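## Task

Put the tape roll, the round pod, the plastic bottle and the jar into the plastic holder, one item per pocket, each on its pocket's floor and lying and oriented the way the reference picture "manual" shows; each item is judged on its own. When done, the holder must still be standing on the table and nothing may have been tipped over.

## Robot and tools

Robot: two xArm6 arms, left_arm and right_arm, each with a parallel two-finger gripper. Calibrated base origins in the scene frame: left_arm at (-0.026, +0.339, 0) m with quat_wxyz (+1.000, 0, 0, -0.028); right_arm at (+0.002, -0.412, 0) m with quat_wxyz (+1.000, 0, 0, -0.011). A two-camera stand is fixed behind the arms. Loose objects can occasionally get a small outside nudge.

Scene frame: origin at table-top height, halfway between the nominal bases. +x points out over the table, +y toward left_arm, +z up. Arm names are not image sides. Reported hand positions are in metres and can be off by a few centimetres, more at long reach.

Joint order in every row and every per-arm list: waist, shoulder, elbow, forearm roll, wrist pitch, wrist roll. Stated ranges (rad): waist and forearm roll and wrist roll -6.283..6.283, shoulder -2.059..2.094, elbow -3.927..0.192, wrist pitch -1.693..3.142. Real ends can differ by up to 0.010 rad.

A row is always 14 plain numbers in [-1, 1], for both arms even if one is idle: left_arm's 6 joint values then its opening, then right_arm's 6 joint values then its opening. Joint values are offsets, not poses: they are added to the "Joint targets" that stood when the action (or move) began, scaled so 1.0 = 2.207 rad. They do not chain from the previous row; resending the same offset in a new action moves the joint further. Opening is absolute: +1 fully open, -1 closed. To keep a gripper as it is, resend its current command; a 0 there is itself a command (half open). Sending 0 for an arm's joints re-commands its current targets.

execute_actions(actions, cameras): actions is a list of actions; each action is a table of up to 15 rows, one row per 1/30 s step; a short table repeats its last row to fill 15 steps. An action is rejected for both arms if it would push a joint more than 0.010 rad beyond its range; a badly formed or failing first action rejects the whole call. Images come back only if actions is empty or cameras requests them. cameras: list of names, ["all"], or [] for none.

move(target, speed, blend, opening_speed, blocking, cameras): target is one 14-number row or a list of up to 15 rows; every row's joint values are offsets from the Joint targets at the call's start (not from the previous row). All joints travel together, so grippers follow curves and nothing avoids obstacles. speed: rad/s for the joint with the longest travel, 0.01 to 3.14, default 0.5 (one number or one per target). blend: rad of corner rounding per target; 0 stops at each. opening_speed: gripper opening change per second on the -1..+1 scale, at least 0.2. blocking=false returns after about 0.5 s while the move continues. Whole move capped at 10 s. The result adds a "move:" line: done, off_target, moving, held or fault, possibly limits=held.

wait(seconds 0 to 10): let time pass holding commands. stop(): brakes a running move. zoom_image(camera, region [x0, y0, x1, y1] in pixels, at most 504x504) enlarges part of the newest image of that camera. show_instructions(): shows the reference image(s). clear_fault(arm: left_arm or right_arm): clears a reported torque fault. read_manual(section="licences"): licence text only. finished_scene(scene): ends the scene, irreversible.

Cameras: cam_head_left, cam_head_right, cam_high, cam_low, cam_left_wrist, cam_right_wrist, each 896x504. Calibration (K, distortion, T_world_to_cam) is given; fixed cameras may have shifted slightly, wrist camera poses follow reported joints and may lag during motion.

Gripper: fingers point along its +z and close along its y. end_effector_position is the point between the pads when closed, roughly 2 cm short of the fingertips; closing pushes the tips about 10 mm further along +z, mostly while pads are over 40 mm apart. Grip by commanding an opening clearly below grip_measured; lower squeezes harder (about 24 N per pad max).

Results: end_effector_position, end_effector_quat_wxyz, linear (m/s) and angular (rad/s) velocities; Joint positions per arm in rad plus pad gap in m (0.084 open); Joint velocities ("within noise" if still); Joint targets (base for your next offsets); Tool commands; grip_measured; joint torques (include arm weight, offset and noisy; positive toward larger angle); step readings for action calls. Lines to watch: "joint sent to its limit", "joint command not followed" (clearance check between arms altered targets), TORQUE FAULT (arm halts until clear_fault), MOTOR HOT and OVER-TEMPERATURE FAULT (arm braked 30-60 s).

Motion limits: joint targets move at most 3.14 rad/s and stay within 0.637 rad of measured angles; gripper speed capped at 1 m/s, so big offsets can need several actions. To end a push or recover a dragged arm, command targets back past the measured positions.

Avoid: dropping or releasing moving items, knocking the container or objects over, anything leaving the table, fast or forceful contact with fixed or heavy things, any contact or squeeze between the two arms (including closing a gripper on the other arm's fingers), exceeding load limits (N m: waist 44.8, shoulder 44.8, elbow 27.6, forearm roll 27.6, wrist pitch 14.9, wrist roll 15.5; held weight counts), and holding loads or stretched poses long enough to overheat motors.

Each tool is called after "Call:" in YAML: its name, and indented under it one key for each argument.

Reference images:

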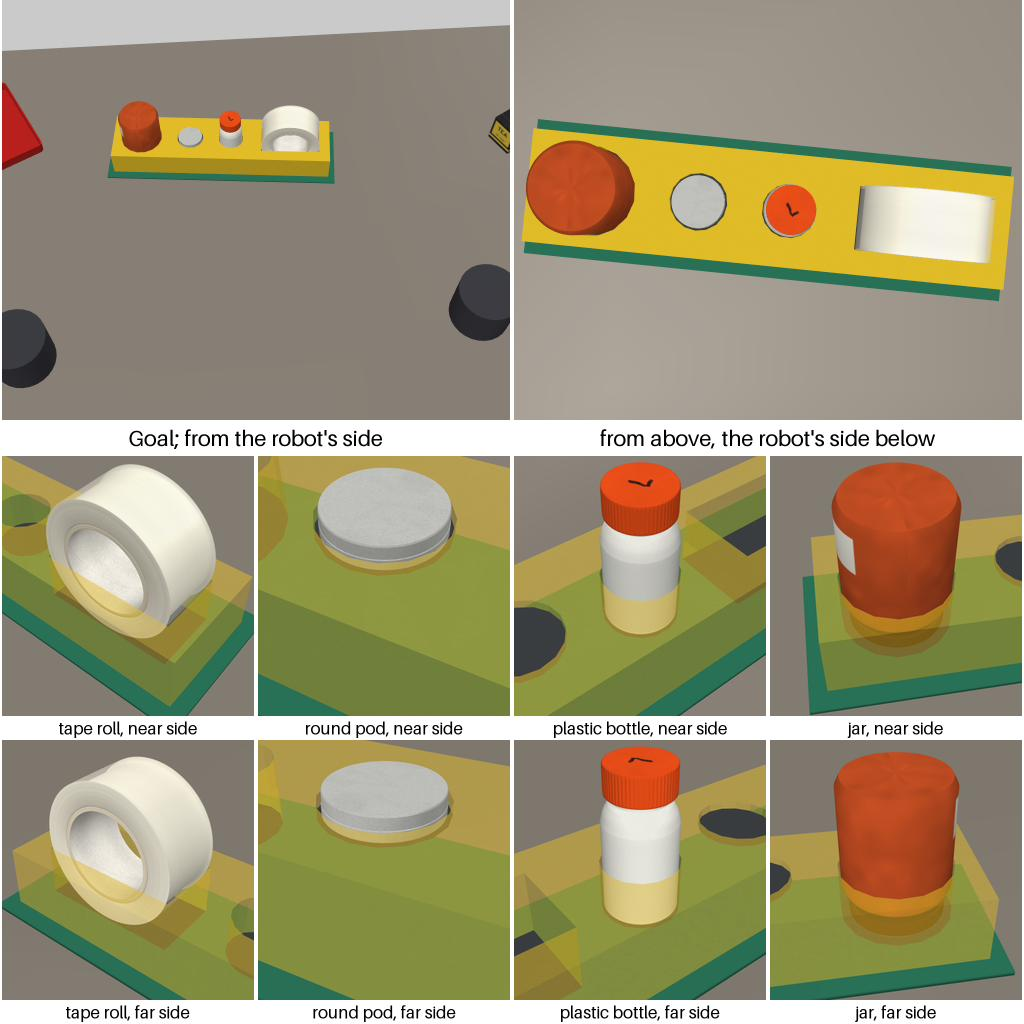

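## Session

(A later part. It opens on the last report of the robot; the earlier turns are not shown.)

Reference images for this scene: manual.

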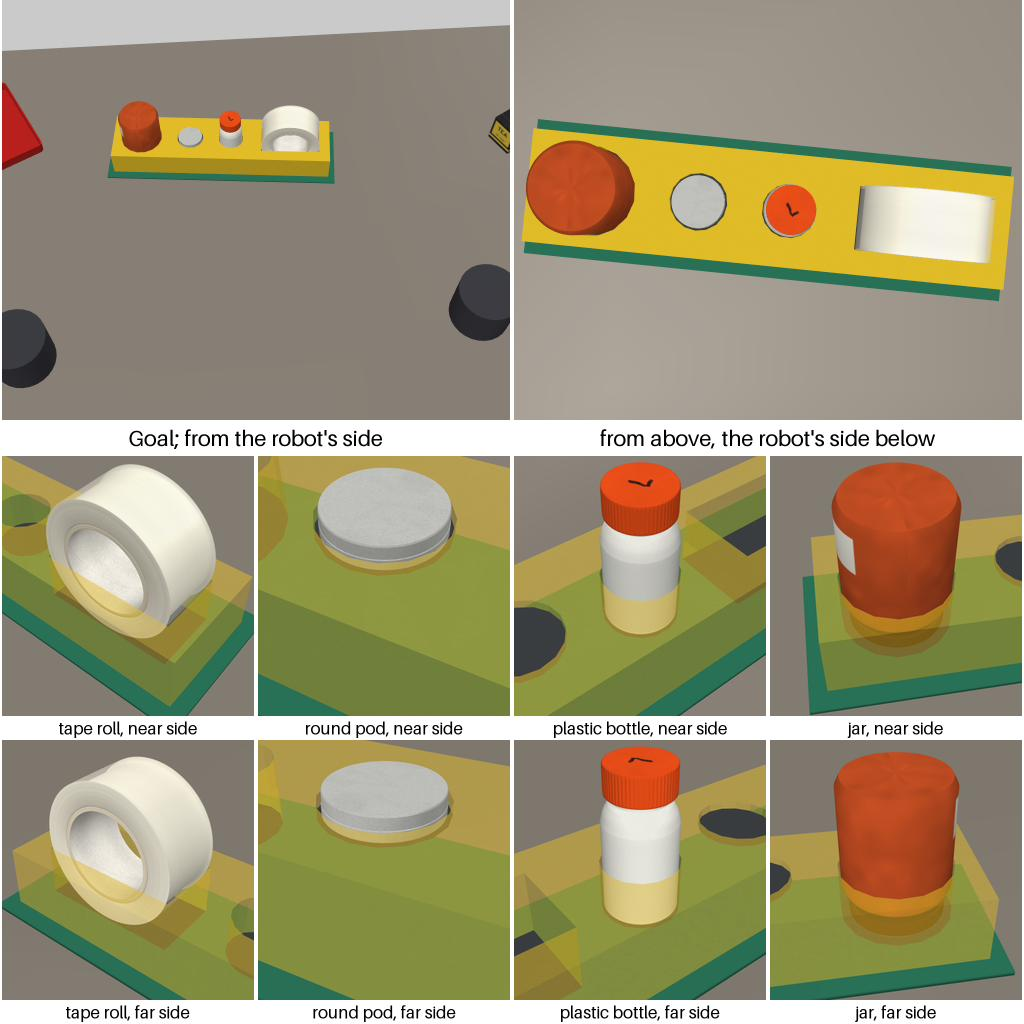

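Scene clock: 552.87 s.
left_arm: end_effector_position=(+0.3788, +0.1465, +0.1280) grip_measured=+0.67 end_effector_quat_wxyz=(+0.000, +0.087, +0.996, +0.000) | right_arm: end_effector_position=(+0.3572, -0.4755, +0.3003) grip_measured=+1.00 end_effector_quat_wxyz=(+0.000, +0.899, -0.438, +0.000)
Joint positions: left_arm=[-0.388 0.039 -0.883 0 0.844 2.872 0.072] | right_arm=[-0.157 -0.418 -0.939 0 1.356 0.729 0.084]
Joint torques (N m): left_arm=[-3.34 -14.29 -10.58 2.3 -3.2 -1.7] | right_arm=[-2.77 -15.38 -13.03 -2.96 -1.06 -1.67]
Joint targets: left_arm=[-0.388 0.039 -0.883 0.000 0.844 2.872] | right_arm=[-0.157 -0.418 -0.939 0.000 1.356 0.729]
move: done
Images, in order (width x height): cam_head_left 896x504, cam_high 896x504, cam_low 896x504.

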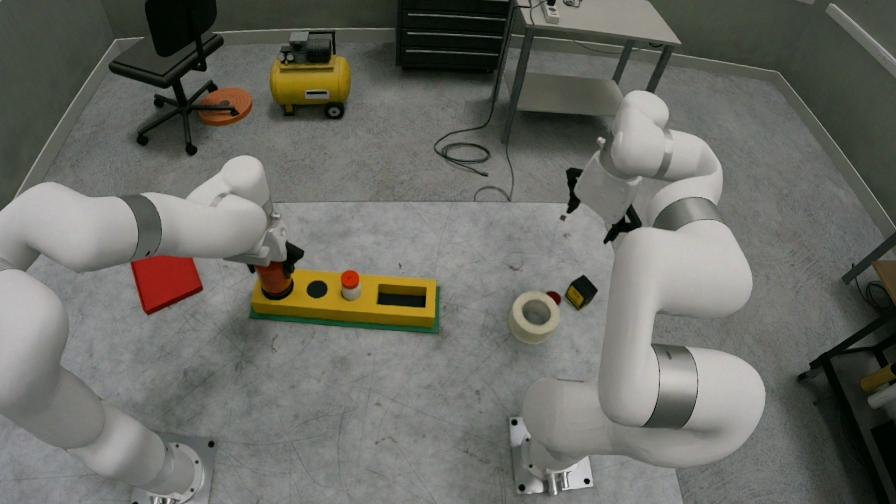

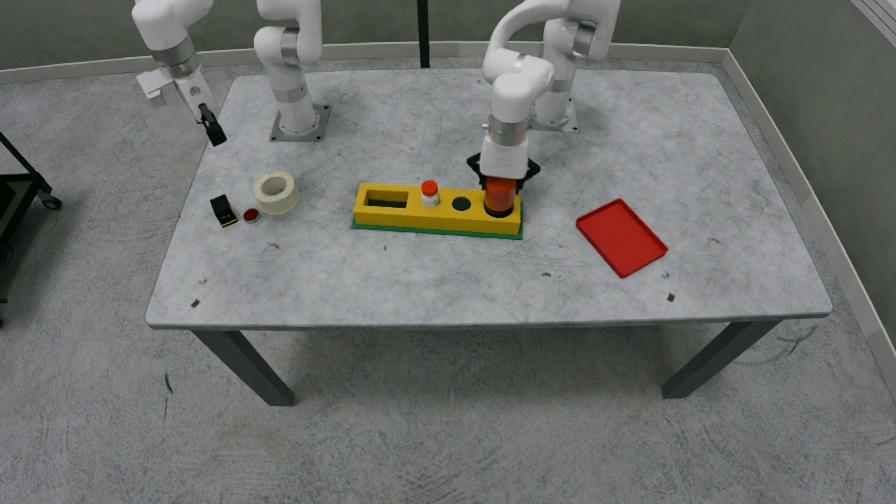

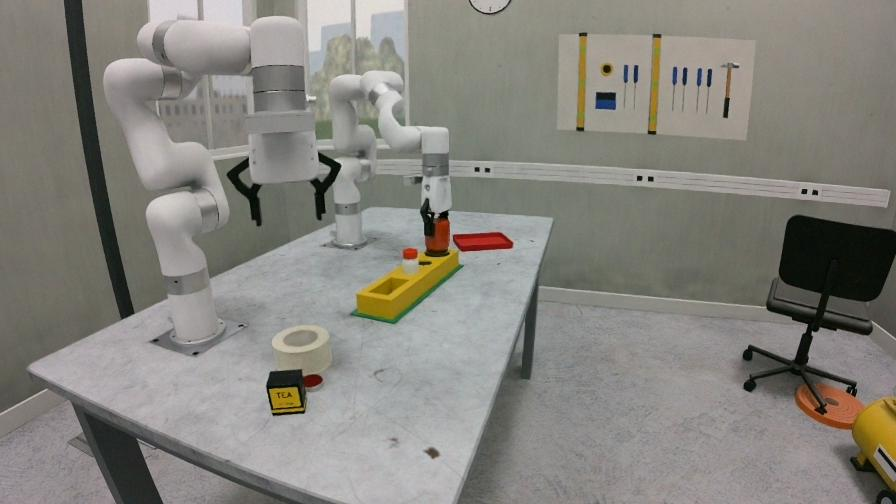

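Call:
move:
  target: [-0.0009,0.0138,0.007,0,-0.0208,-0.0009,-1,-0.0088,0.1048,0.1812,0,-0.286,-0.0087,1]
  speed: 0.4
  cameras: ["cam_head_left","cam_head_right","cam_high","cam_low","cam_right_wrist"]

Call:
zoom_image:
  camera: "cam_head_left"
  region: [250, 260, 300, 305]

Call:
zoom_image:
  camera: "cam_high"
  region: [475, 180, 525, 225]

Call:
zoom_image:
  camera: "cam_low"
  region: [415, 215, 465, 260]

Scene clock: 570.57 s.
left_arm: end_effector_position=(+0.3788, +0.1455, +0.1119) grip_measured=+0.67 end_effector_quat_wxyz=(+0.000, +0.087, +0.996, +0.000) | right_arm: end_effector_position=(+0.3564, -0.4826, +0.1003) grip_measured=+1.00 end_effector_quat_wxyz=(+0.000, +0.899, -0.439, +0.000)
Joint positions: left_arm=[-0.39 0.07 -0.868 0 0.798 2.87 0.072] | right_arm=[-0.176 -0.187 -0.539 0 0.725 0.71 0.084]
Joint torques (N m): left_arm=[-3.36 -14.41 -10.45 1.92 -3.1 -1.75] | right_arm=[-2.88 -10.52 -7.61 -2.67 -4.72 -1.97]
Joint targets: left_arm=[-0.390 0.070 -0.868 0.000 0.798 2.870] | right_arm=[-0.176 -0.187 -0.539 0.000 0.725 0.710]
move: done
camera_calibration:
cam_right_wrist: T_world_to_cam=[[-0.800131, -0.599602, 0.0163501, 0.0312928], [-0.599261, 0.800263, 0.0215742, 0.664132], [-0.0260203, 0.00746424, -0.999634, 0.245066], [0, 0, 0, 1]] pos_world=[0.429403, -0.514547, 0.230136]
Images, in order (width x height): cam_head_left 896x504, cam_head_right 896x504, cam_high 896x504, cam_low 896x504, cam_right_wrist 896x504.

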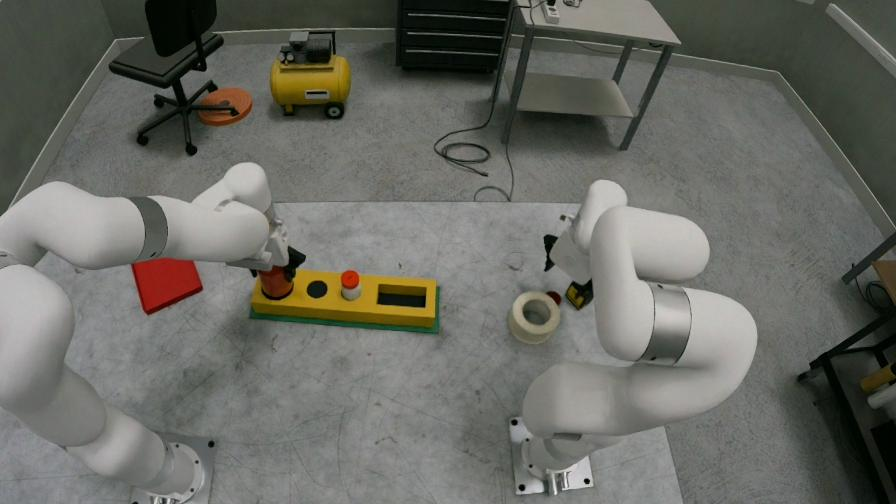

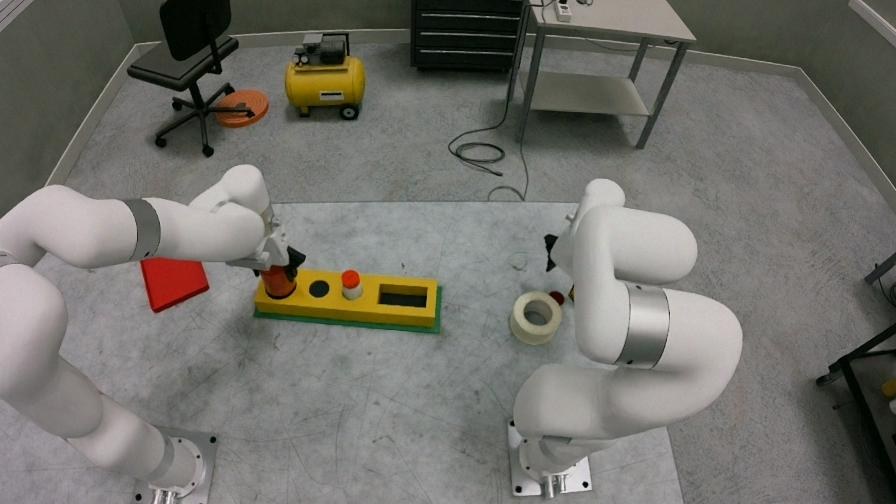

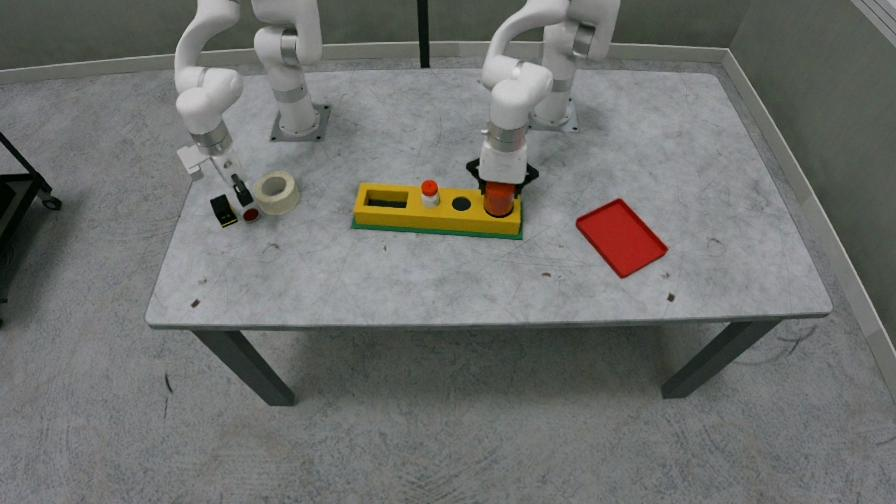

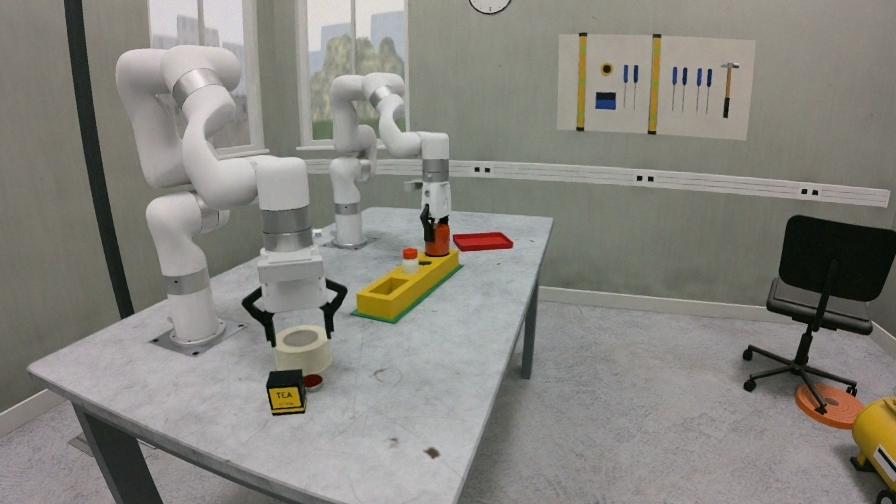

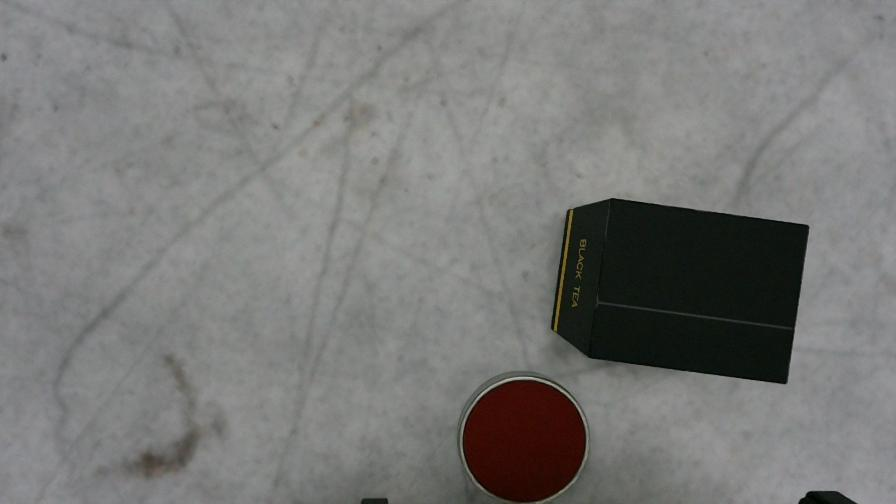

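Scaled by 10.080 from the camera's 896x504 image, which has a finer 1280x720 frame.

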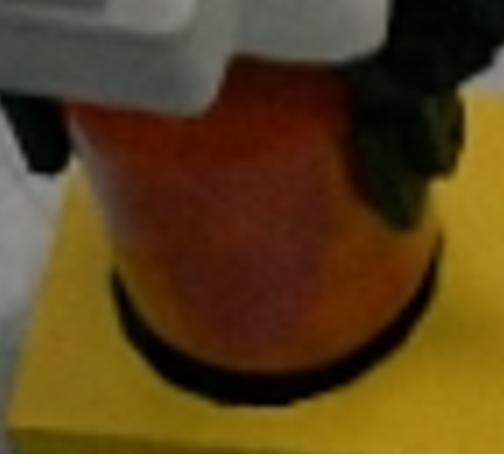

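Scaled by 10.080 from the camera's 896x504 image, which has a finer 1280x720 frame.

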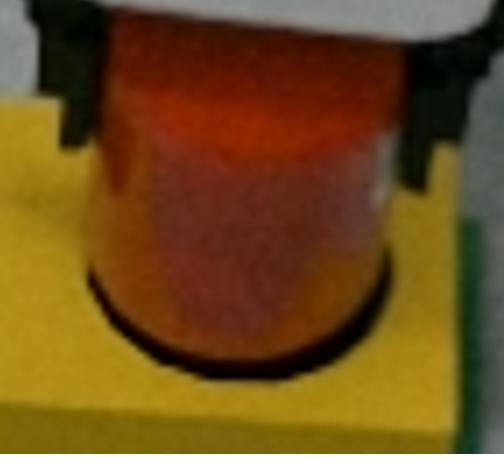

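Scaled by 10.080 from the camera's 896x504 image, which has a finer 1280x720 frame.

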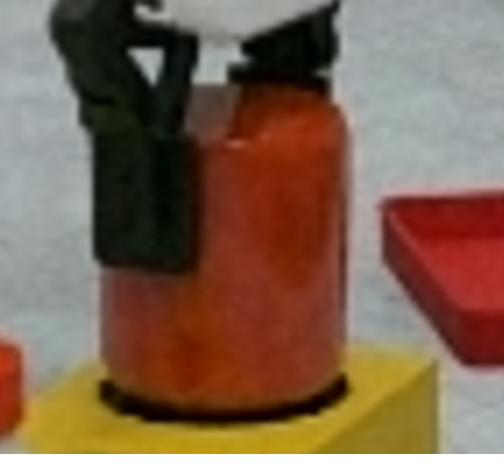

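Call:
move:
  target: [-0.0005,0.0057,0.005,0,-0.0107,-0.0005,-1,0,0,0,0,0,0,1]
  speed: 0.03
  cameras: ["cam_low"]

Call:
zoom_image:
  camera: "cam_low"
  region: [415, 215, 465, 260]

Scene clock: 580.87 s.
left_arm: end_effector_position=(+0.3778, +0.1454, +0.1040) grip_measured=+0.67 end_effector_quat_wxyz=(+0.000, +0.087, +0.996, +0.000) | right_arm: end_effector_position=(+0.3564, -0.4826, +0.1003) grip_measured=+1.00 end_effector_quat_wxyz=(+0.000, +0.899, -0.439, +0.000)
Joint positions: left_arm=[-0.391 0.082 -0.857 0 0.775 2.869 0.072] | right_arm=[-0.176 -0.187 -0.539 0 0.725 0.71 0.084]
Joint torques (N m): left_arm=[-3.21 -14.72 -10.35 1.6 -3.18 -1.73] | right_arm=[-2.95 -10.8 -7.66 -2.77 -1.6 -1.97]
Joint targets: left_arm=[-0.391 0.082 -0.857 0.000 0.775 2.869] | right_arm=[-0.176 -0.187 -0.539 0.000 0.725 0.710]
move: done
Images, in order (width x height): cam_low 896x504.

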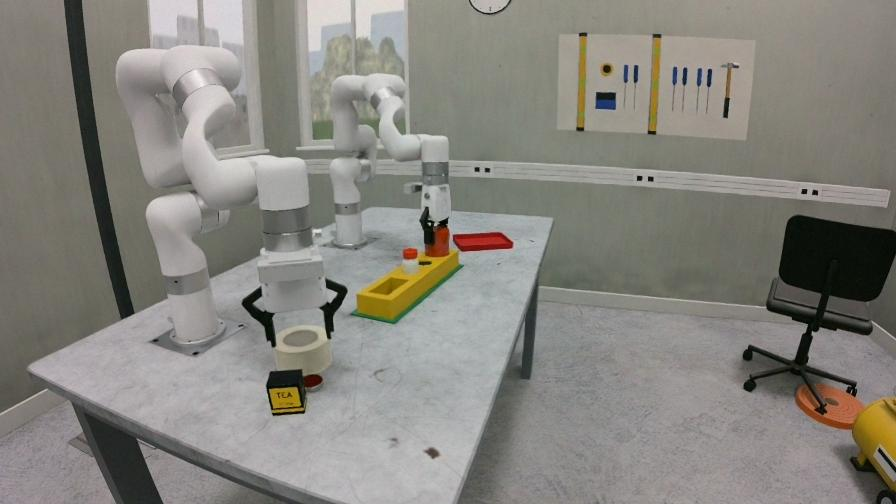

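Scaled by 10.080 from the camera's 896x504 image, which has a finer 1280x720 frame.

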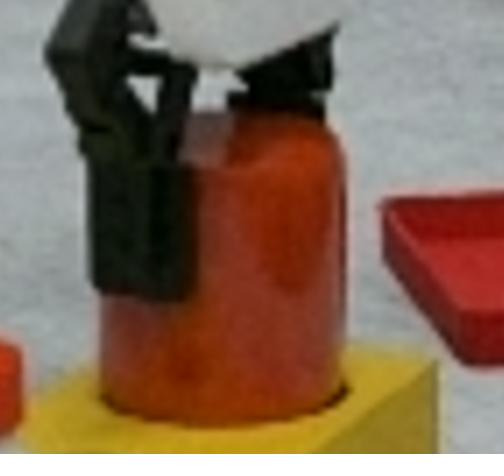

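Call:
move:
  target: [0,0.011,0.0046,0,-0.0156,0,-1,0,0,0,0,0,0,1]
  speed: 0.045

Scene clock: 584.93 s.
left_arm: end_effector_position=(+0.3778, +0.1454, +0.0920) grip_measured=+0.67 end_effector_quat_wxyz=(+0.000, +0.087, +0.996, +0.000) | right_arm: end_effector_position=(+0.3564, -0.4826, +0.1003) grip_measured=+1.00 end_effector_quat_wxyz=(+0.000, +0.899, -0.439, +0.000)
Joint positions: left_arm=[-0.391 0.107 -0.847 0 0.74 2.869 0.072] | right_arm=[-0.176 -0.187 -0.539 0 0.725 0.71 0.084]
Joint torques (N m): left_arm=[-1.91 -14.7 -10 -0.47 -3.22 -1.63] | right_arm=[-2.95 -10.47 -7.51 -2.68 -1.12 -1.9]
Joint targets: left_arm=[-0.391 0.107 -0.847 0.000 0.740 2.869] | right_arm=[-0.176 -0.187 -0.539 0.000 0.725 0.710]
move: done

Call:
move:
  target: [0,0.0058,0.002,0,-0.0078,0,-1,0,0,0,0,0,0,1]
  speed: 0.035
  cameras: ["cam_low","cam_head_left"]

Call:
zoom_image:
  camera: "cam_low"
  region: [415, 215, 465, 260]

Call:
zoom_image:
  camera: "cam_head_left"
  region: [250, 260, 300, 305]

Scene clock: 588.67 s.
left_arm: end_effector_position=(+0.3781, +0.1454, +0.0862) grip_measured=+0.67 end_effector_quat_wxyz=(+0.000, +0.087, +0.996, +0.000) | right_arm: end_effector_position=(+0.3564, -0.4826, +0.1003) grip_measured=+1.00 end_effector_quat_wxyz=(+0.000, +0.899, -0.439, +0.000)
Joint positions: left_arm=[-0.391 0.119 -0.842 0 0.723 2.869 0.072] | right_arm=[-0.176 -0.187 -0.539 0 0.725 0.71 0.084]
Joint torques (N m): left_arm=[-4.46 8.53 1.45 -3.12 -2 -0.68] | right_arm=[-2.86 -10.65 -7.57 -2.65 -1.16 -1.89]
Joint targets: left_arm=[-0.391 0.119 -0.842 0.000 0.723 2.869] | right_arm=[-0.176 -0.187 -0.539 0.000 0.725 0.710]
move: done
Images, in order (width x height): cam_head_left 896x504, cam_low 896x504.

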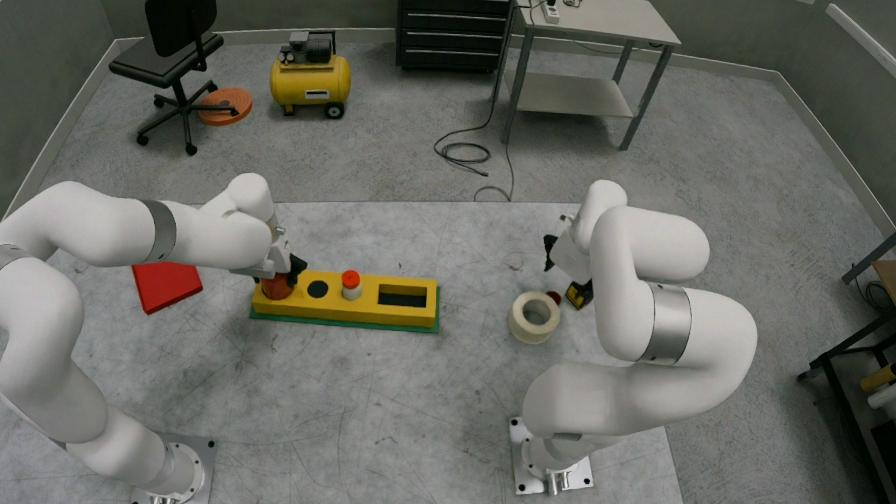

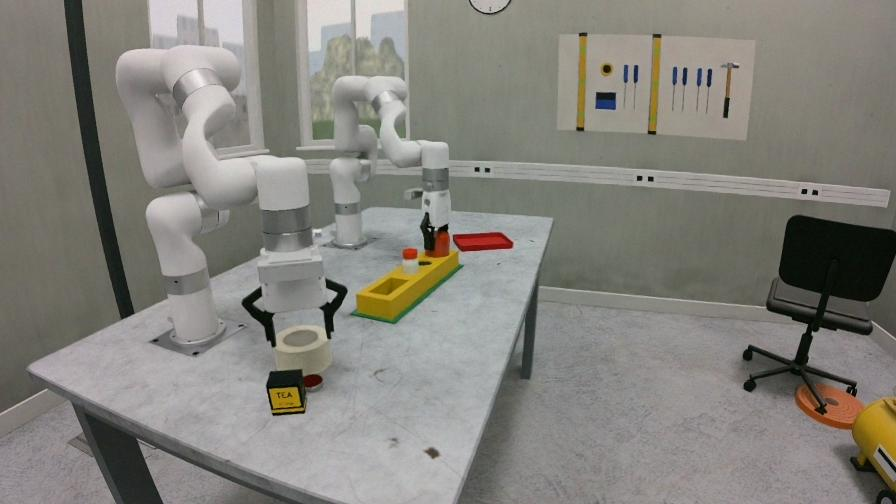

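Scaled by 10.080 from the camera's 896x504 image, which has a finer 1280x720 frame.

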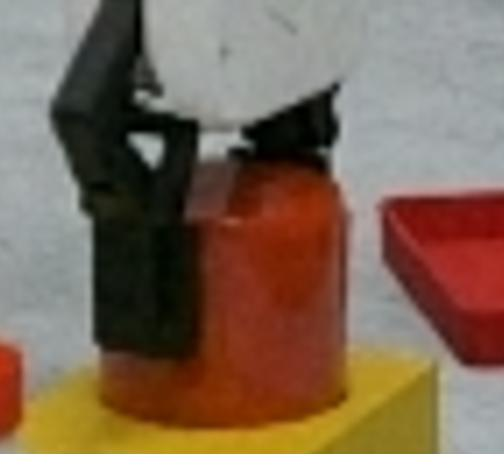

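Scaled by 10.080 from the camera's 896x504 image, which has a finer 1280x720 frame.

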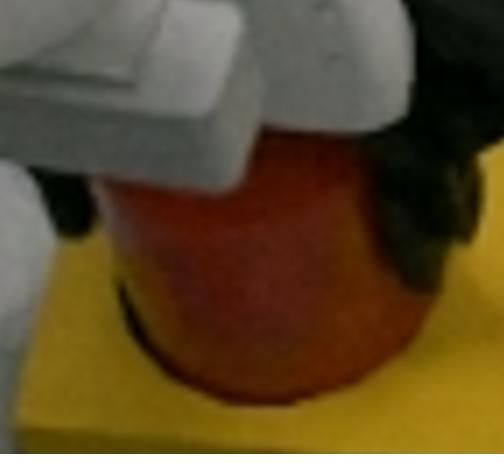

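Call:
move:
  target:
    - [0,-0.0019,-0.0007,0,0.0026,0,-1,0,0,0,0,0,0,1]
    - [0,-0.0019,-0.0007,0,0.0026,0,1,0,0,0,0,0,0,1]
    - [0,-0.0531,-0.0304,0,0.0836,0,1,0,0,0,0,0,0,1]
    - [0,-0.0865,-0.0754,0,0.1619,0,1,0,0,0,0,0,0,1]
  speed: [0.05,0.1,0.2,0.5]
  blend: [0,0,0.04,0]
  opening_speed: 0.9
  cameras: ["cam_head_left","cam_high","cam_low","cam_left_wrist","cam_right_wrist"]

Call:
zoom_image:
  camera: "cam_low"
  region: [380, 190, 500, 270]

Call:
zoom_image:
  camera: "cam_head_left"
  region: [230, 240, 350, 320]

Scene clock: 606.10 s.
left_arm: end_effector_position=(+0.3778, +0.1454, +0.2100) grip_measured=+1.00 end_effector_quat_wxyz=(+0.000, +0.087, +0.996, +0.000) | right_arm: end_effector_position=(+0.3564, -0.4826, +0.1003) grip_measured=+1.00 end_effector_quat_wxyz=(+0.000, +0.899, -0.439, +0.000)
Joint positions: left_arm=[-0.391 -0.071 -1.009 0 1.08 2.869 0.084] | right_arm=[-0.176 -0.187 -0.539 0 0.725 0.71 0.084]
Joint torques (N m): left_arm=[1.94 -23.23 -13.38 -2.69 -0.11 0.91] | right_arm=[-2.84 -10.82 -7.61 -2.46 -1.14 -1.71]
Joint targets: left_arm=[-0.391 -0.071 -1.009 0.000 1.080 2.869] | right_arm=[-0.176 -0.187 -0.539 0.000 0.725 0.710]
move: done
camera_calibration:
cam_left_wrist: T_world_to_cam=[[0.174169, 0.984648, -0.0115817, -0.17414], [0.984429, -0.174391, -0.0220941, -0.266786], [-0.0237747, -0.00755328, -0.999689, 0.350187], [0, 0, 0, 1]] pos_world=[0.301287, 0.127587, 0.342167]
cam_right_wrist: T_world_to_cam=[[-0.800131, -0.599602, 0.0163501, 0.0312928], [-0.599261, 0.800263, 0.0215742, 0.664132], [-0.0260203, 0.00746424, -0.999634, 0.245066], [0, 0, 0, 1]] pos_world=[0.429403, -0.514547, 0.230136]
Images, in order (width x height): cam_head_left 896x504, cam_high 896x504, cam_low 896x504, cam_left_wrist 896x504, cam_right_wrist 896x504.

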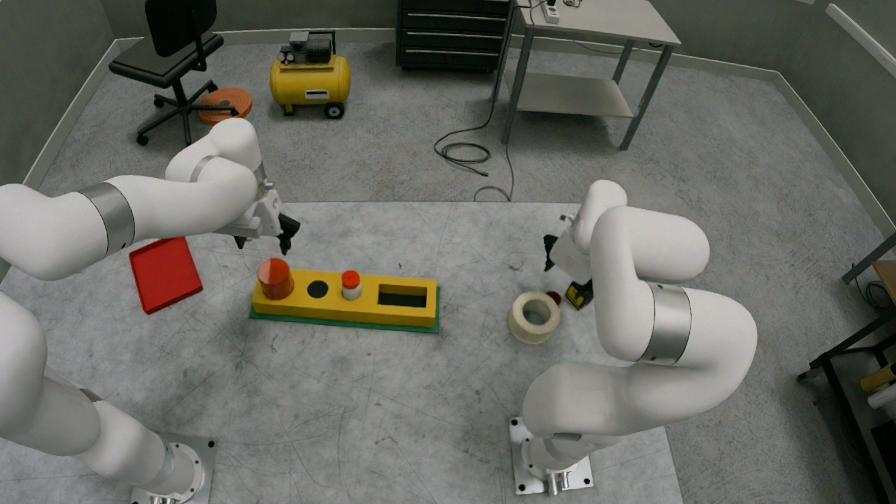

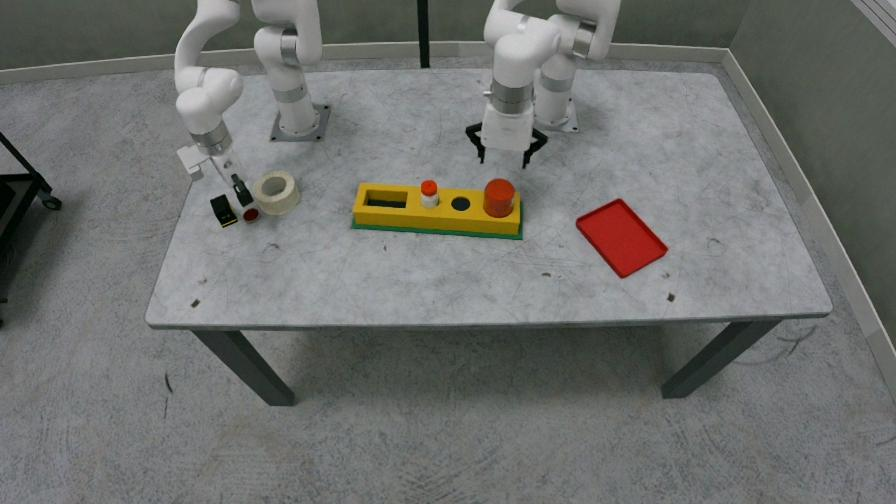

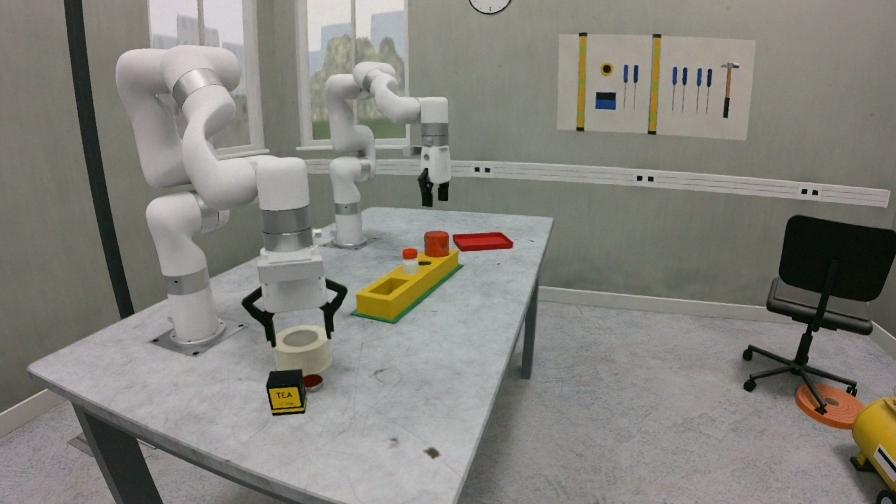

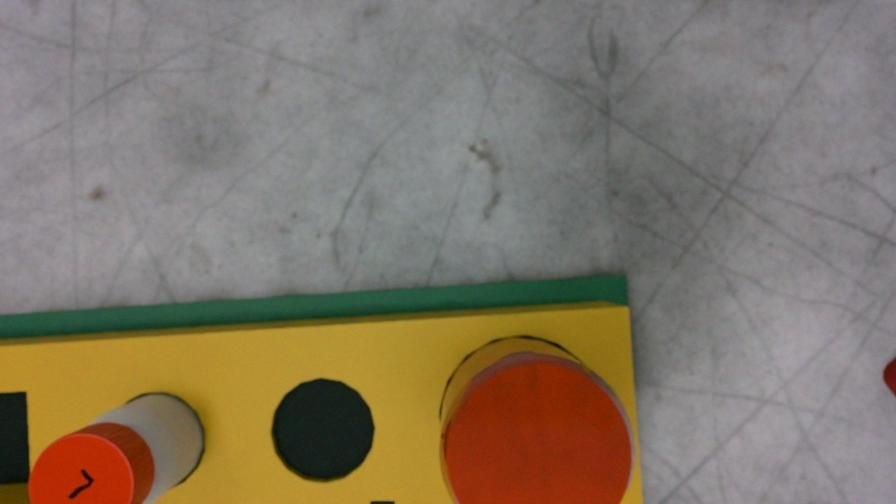

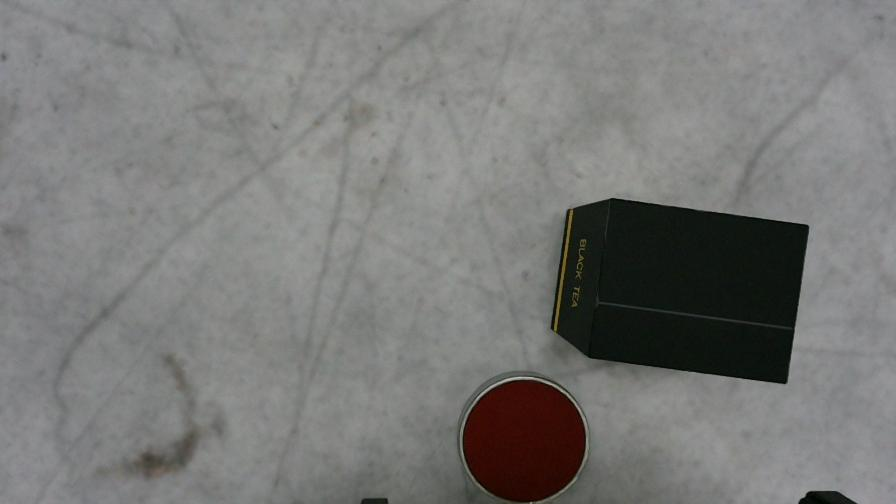

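Scaled by 4.200 from the camera's 896x504 image, which has a finer 1280x720 frame.

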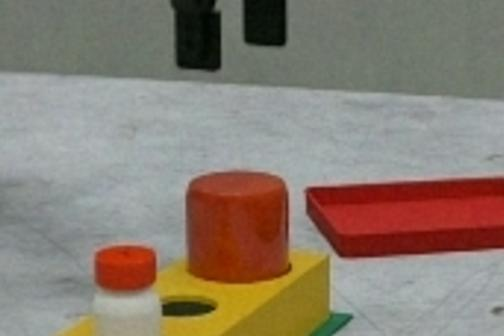

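Scaled by 4.200 from the camera's 896x504 image, which has a finer 1280x720 frame.

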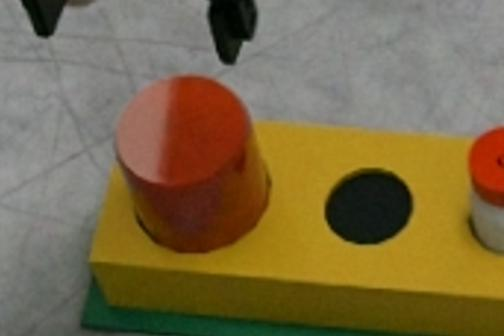

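Call:
move:
  target:
    - [0.3763,0.0014,0.0706,-0.603,0.3596,-0.989,1,-0.0003,0.0731,0.0058,0,-0.0788,-0.0003,1]
    - [0.3763,0.0014,0.0706,-0.603,0.3596,-0.989,1,-0.0003,0.1064,0.0087,0,-0.1151,-0.0003,1]
    - [0.3763,0.0014,0.0706,-0.603,0.3596,-0.989,1,-0.0003,0.1064,0.0087,0,-0.1151,-0.0003,-1]
  speed: [0.9,0.12,0.3]
  opening_speed: 0.8
  cameras: ["cam_head_left","cam_high","cam_low","cam_right_wrist"]

Call:
zoom_image:
  camera: "cam_low"
  region: [230, 290, 370, 420]

Call:
zoom_image:
  camera: "cam_high"
  region: [180, 140, 310, 240]

Scene clock: 643.67 s.
left_arm: end_effector_position=(+0.3608, +0.2197, +0.3609) grip_measured=+1.00 end_effector_quat_wxyz=(+0.707, +0.707, +0.000, +0.000) | right_arm: end_effector_position=(+0.3629, -0.4842, +0.0272) grip_measured=-0.03 end_effector_quat_wxyz=(+0.000, +0.899, -0.439, +0.000)
Joint positions: left_arm=[0.44 -0.068 -0.853 -1.331 1.874 0.687 0.084] | right_arm=[-0.177 0.048 -0.52 0 0.471 0.71 0.043]
Joint torques (N m): left_arm=[2.49 -10.02 -9.04 -5.03 1.45 1.24] | right_arm=[-2.61 -13.25 -6.16 -2.12 -4.08 -2.03]
Joint targets: left_arm=[0.440 -0.068 -0.853 -1.331 1.874 0.687] | right_arm=[-0.177 0.048 -0.520 0.000 0.471 0.710]
move: done
camera_calibration:
cam_right_wrist: T_world_to_cam=[[-0.800176, -0.599538, 0.0164909, 0.0368381], [-0.599196, 0.800312, 0.021553, 0.670944], [-0.0261197, 0.00736489, -0.999632, 0.172267], [0, 0, 0, 1]] pos_world=[0.436003, -0.516147, 0.157135]
Images, in order (width x height): cam_head_left 896x504, cam_high 896x504, cam_low 896x504, cam_right_wrist 896x504.

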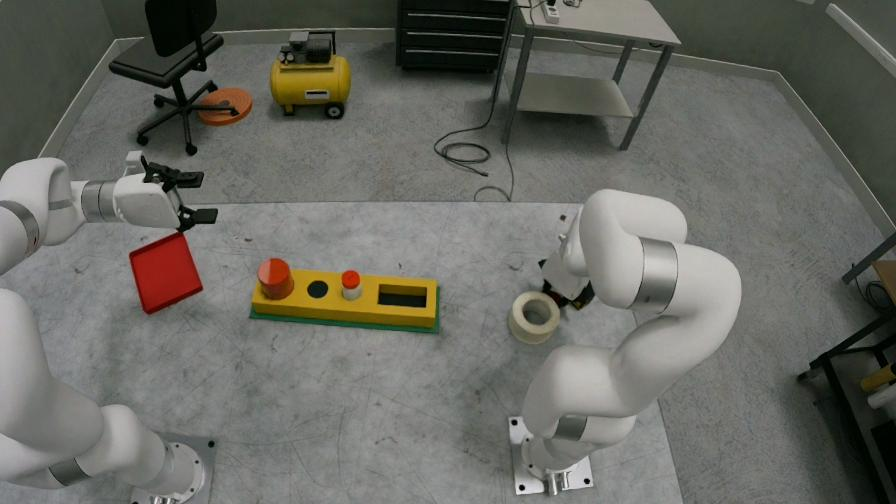

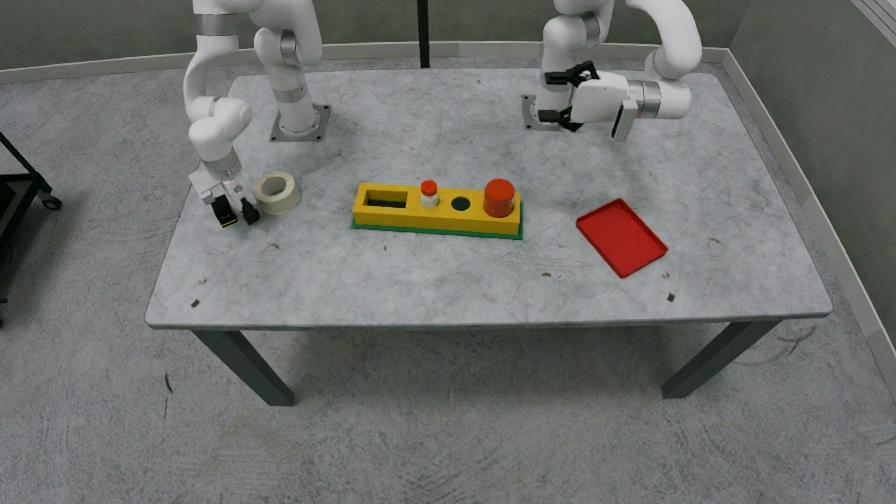

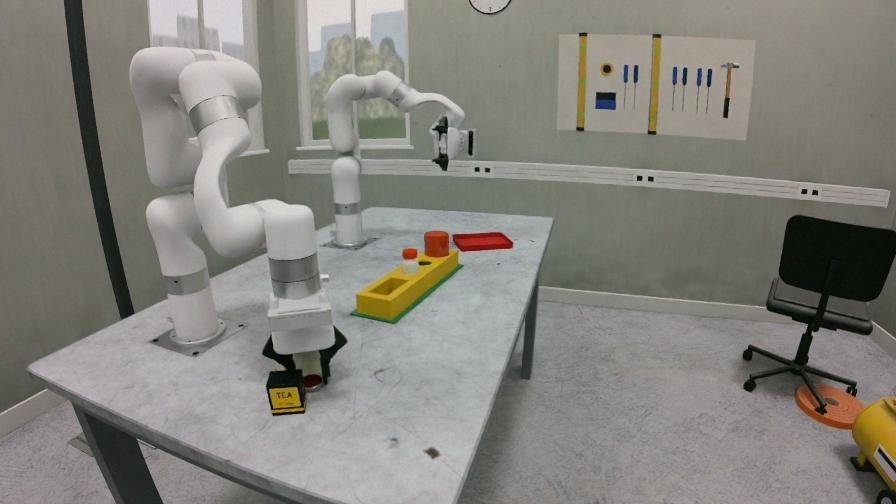

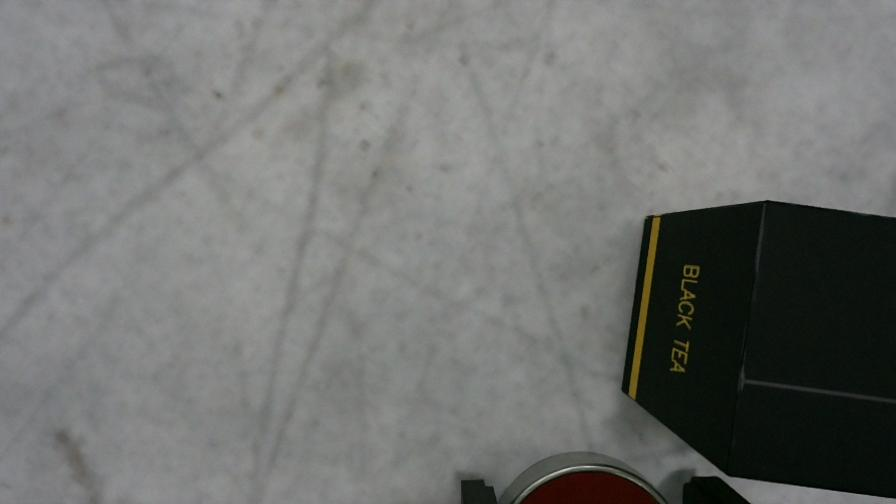

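Scaled by 3.600 from the camera's 896x504 image, which has a finer 1280x720 frame.

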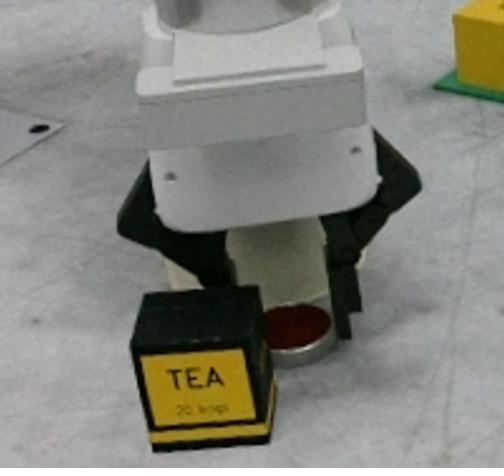

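Scaled by 3.877 from the camera's 896x504 image, which has a finer 1280x720 frame.

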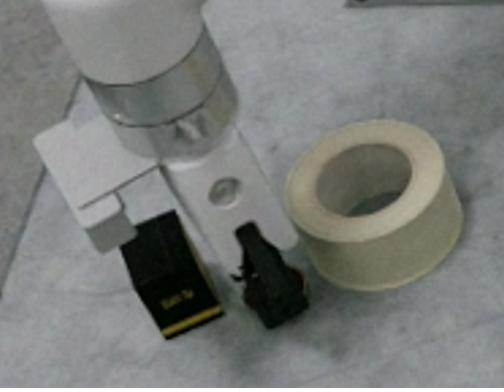

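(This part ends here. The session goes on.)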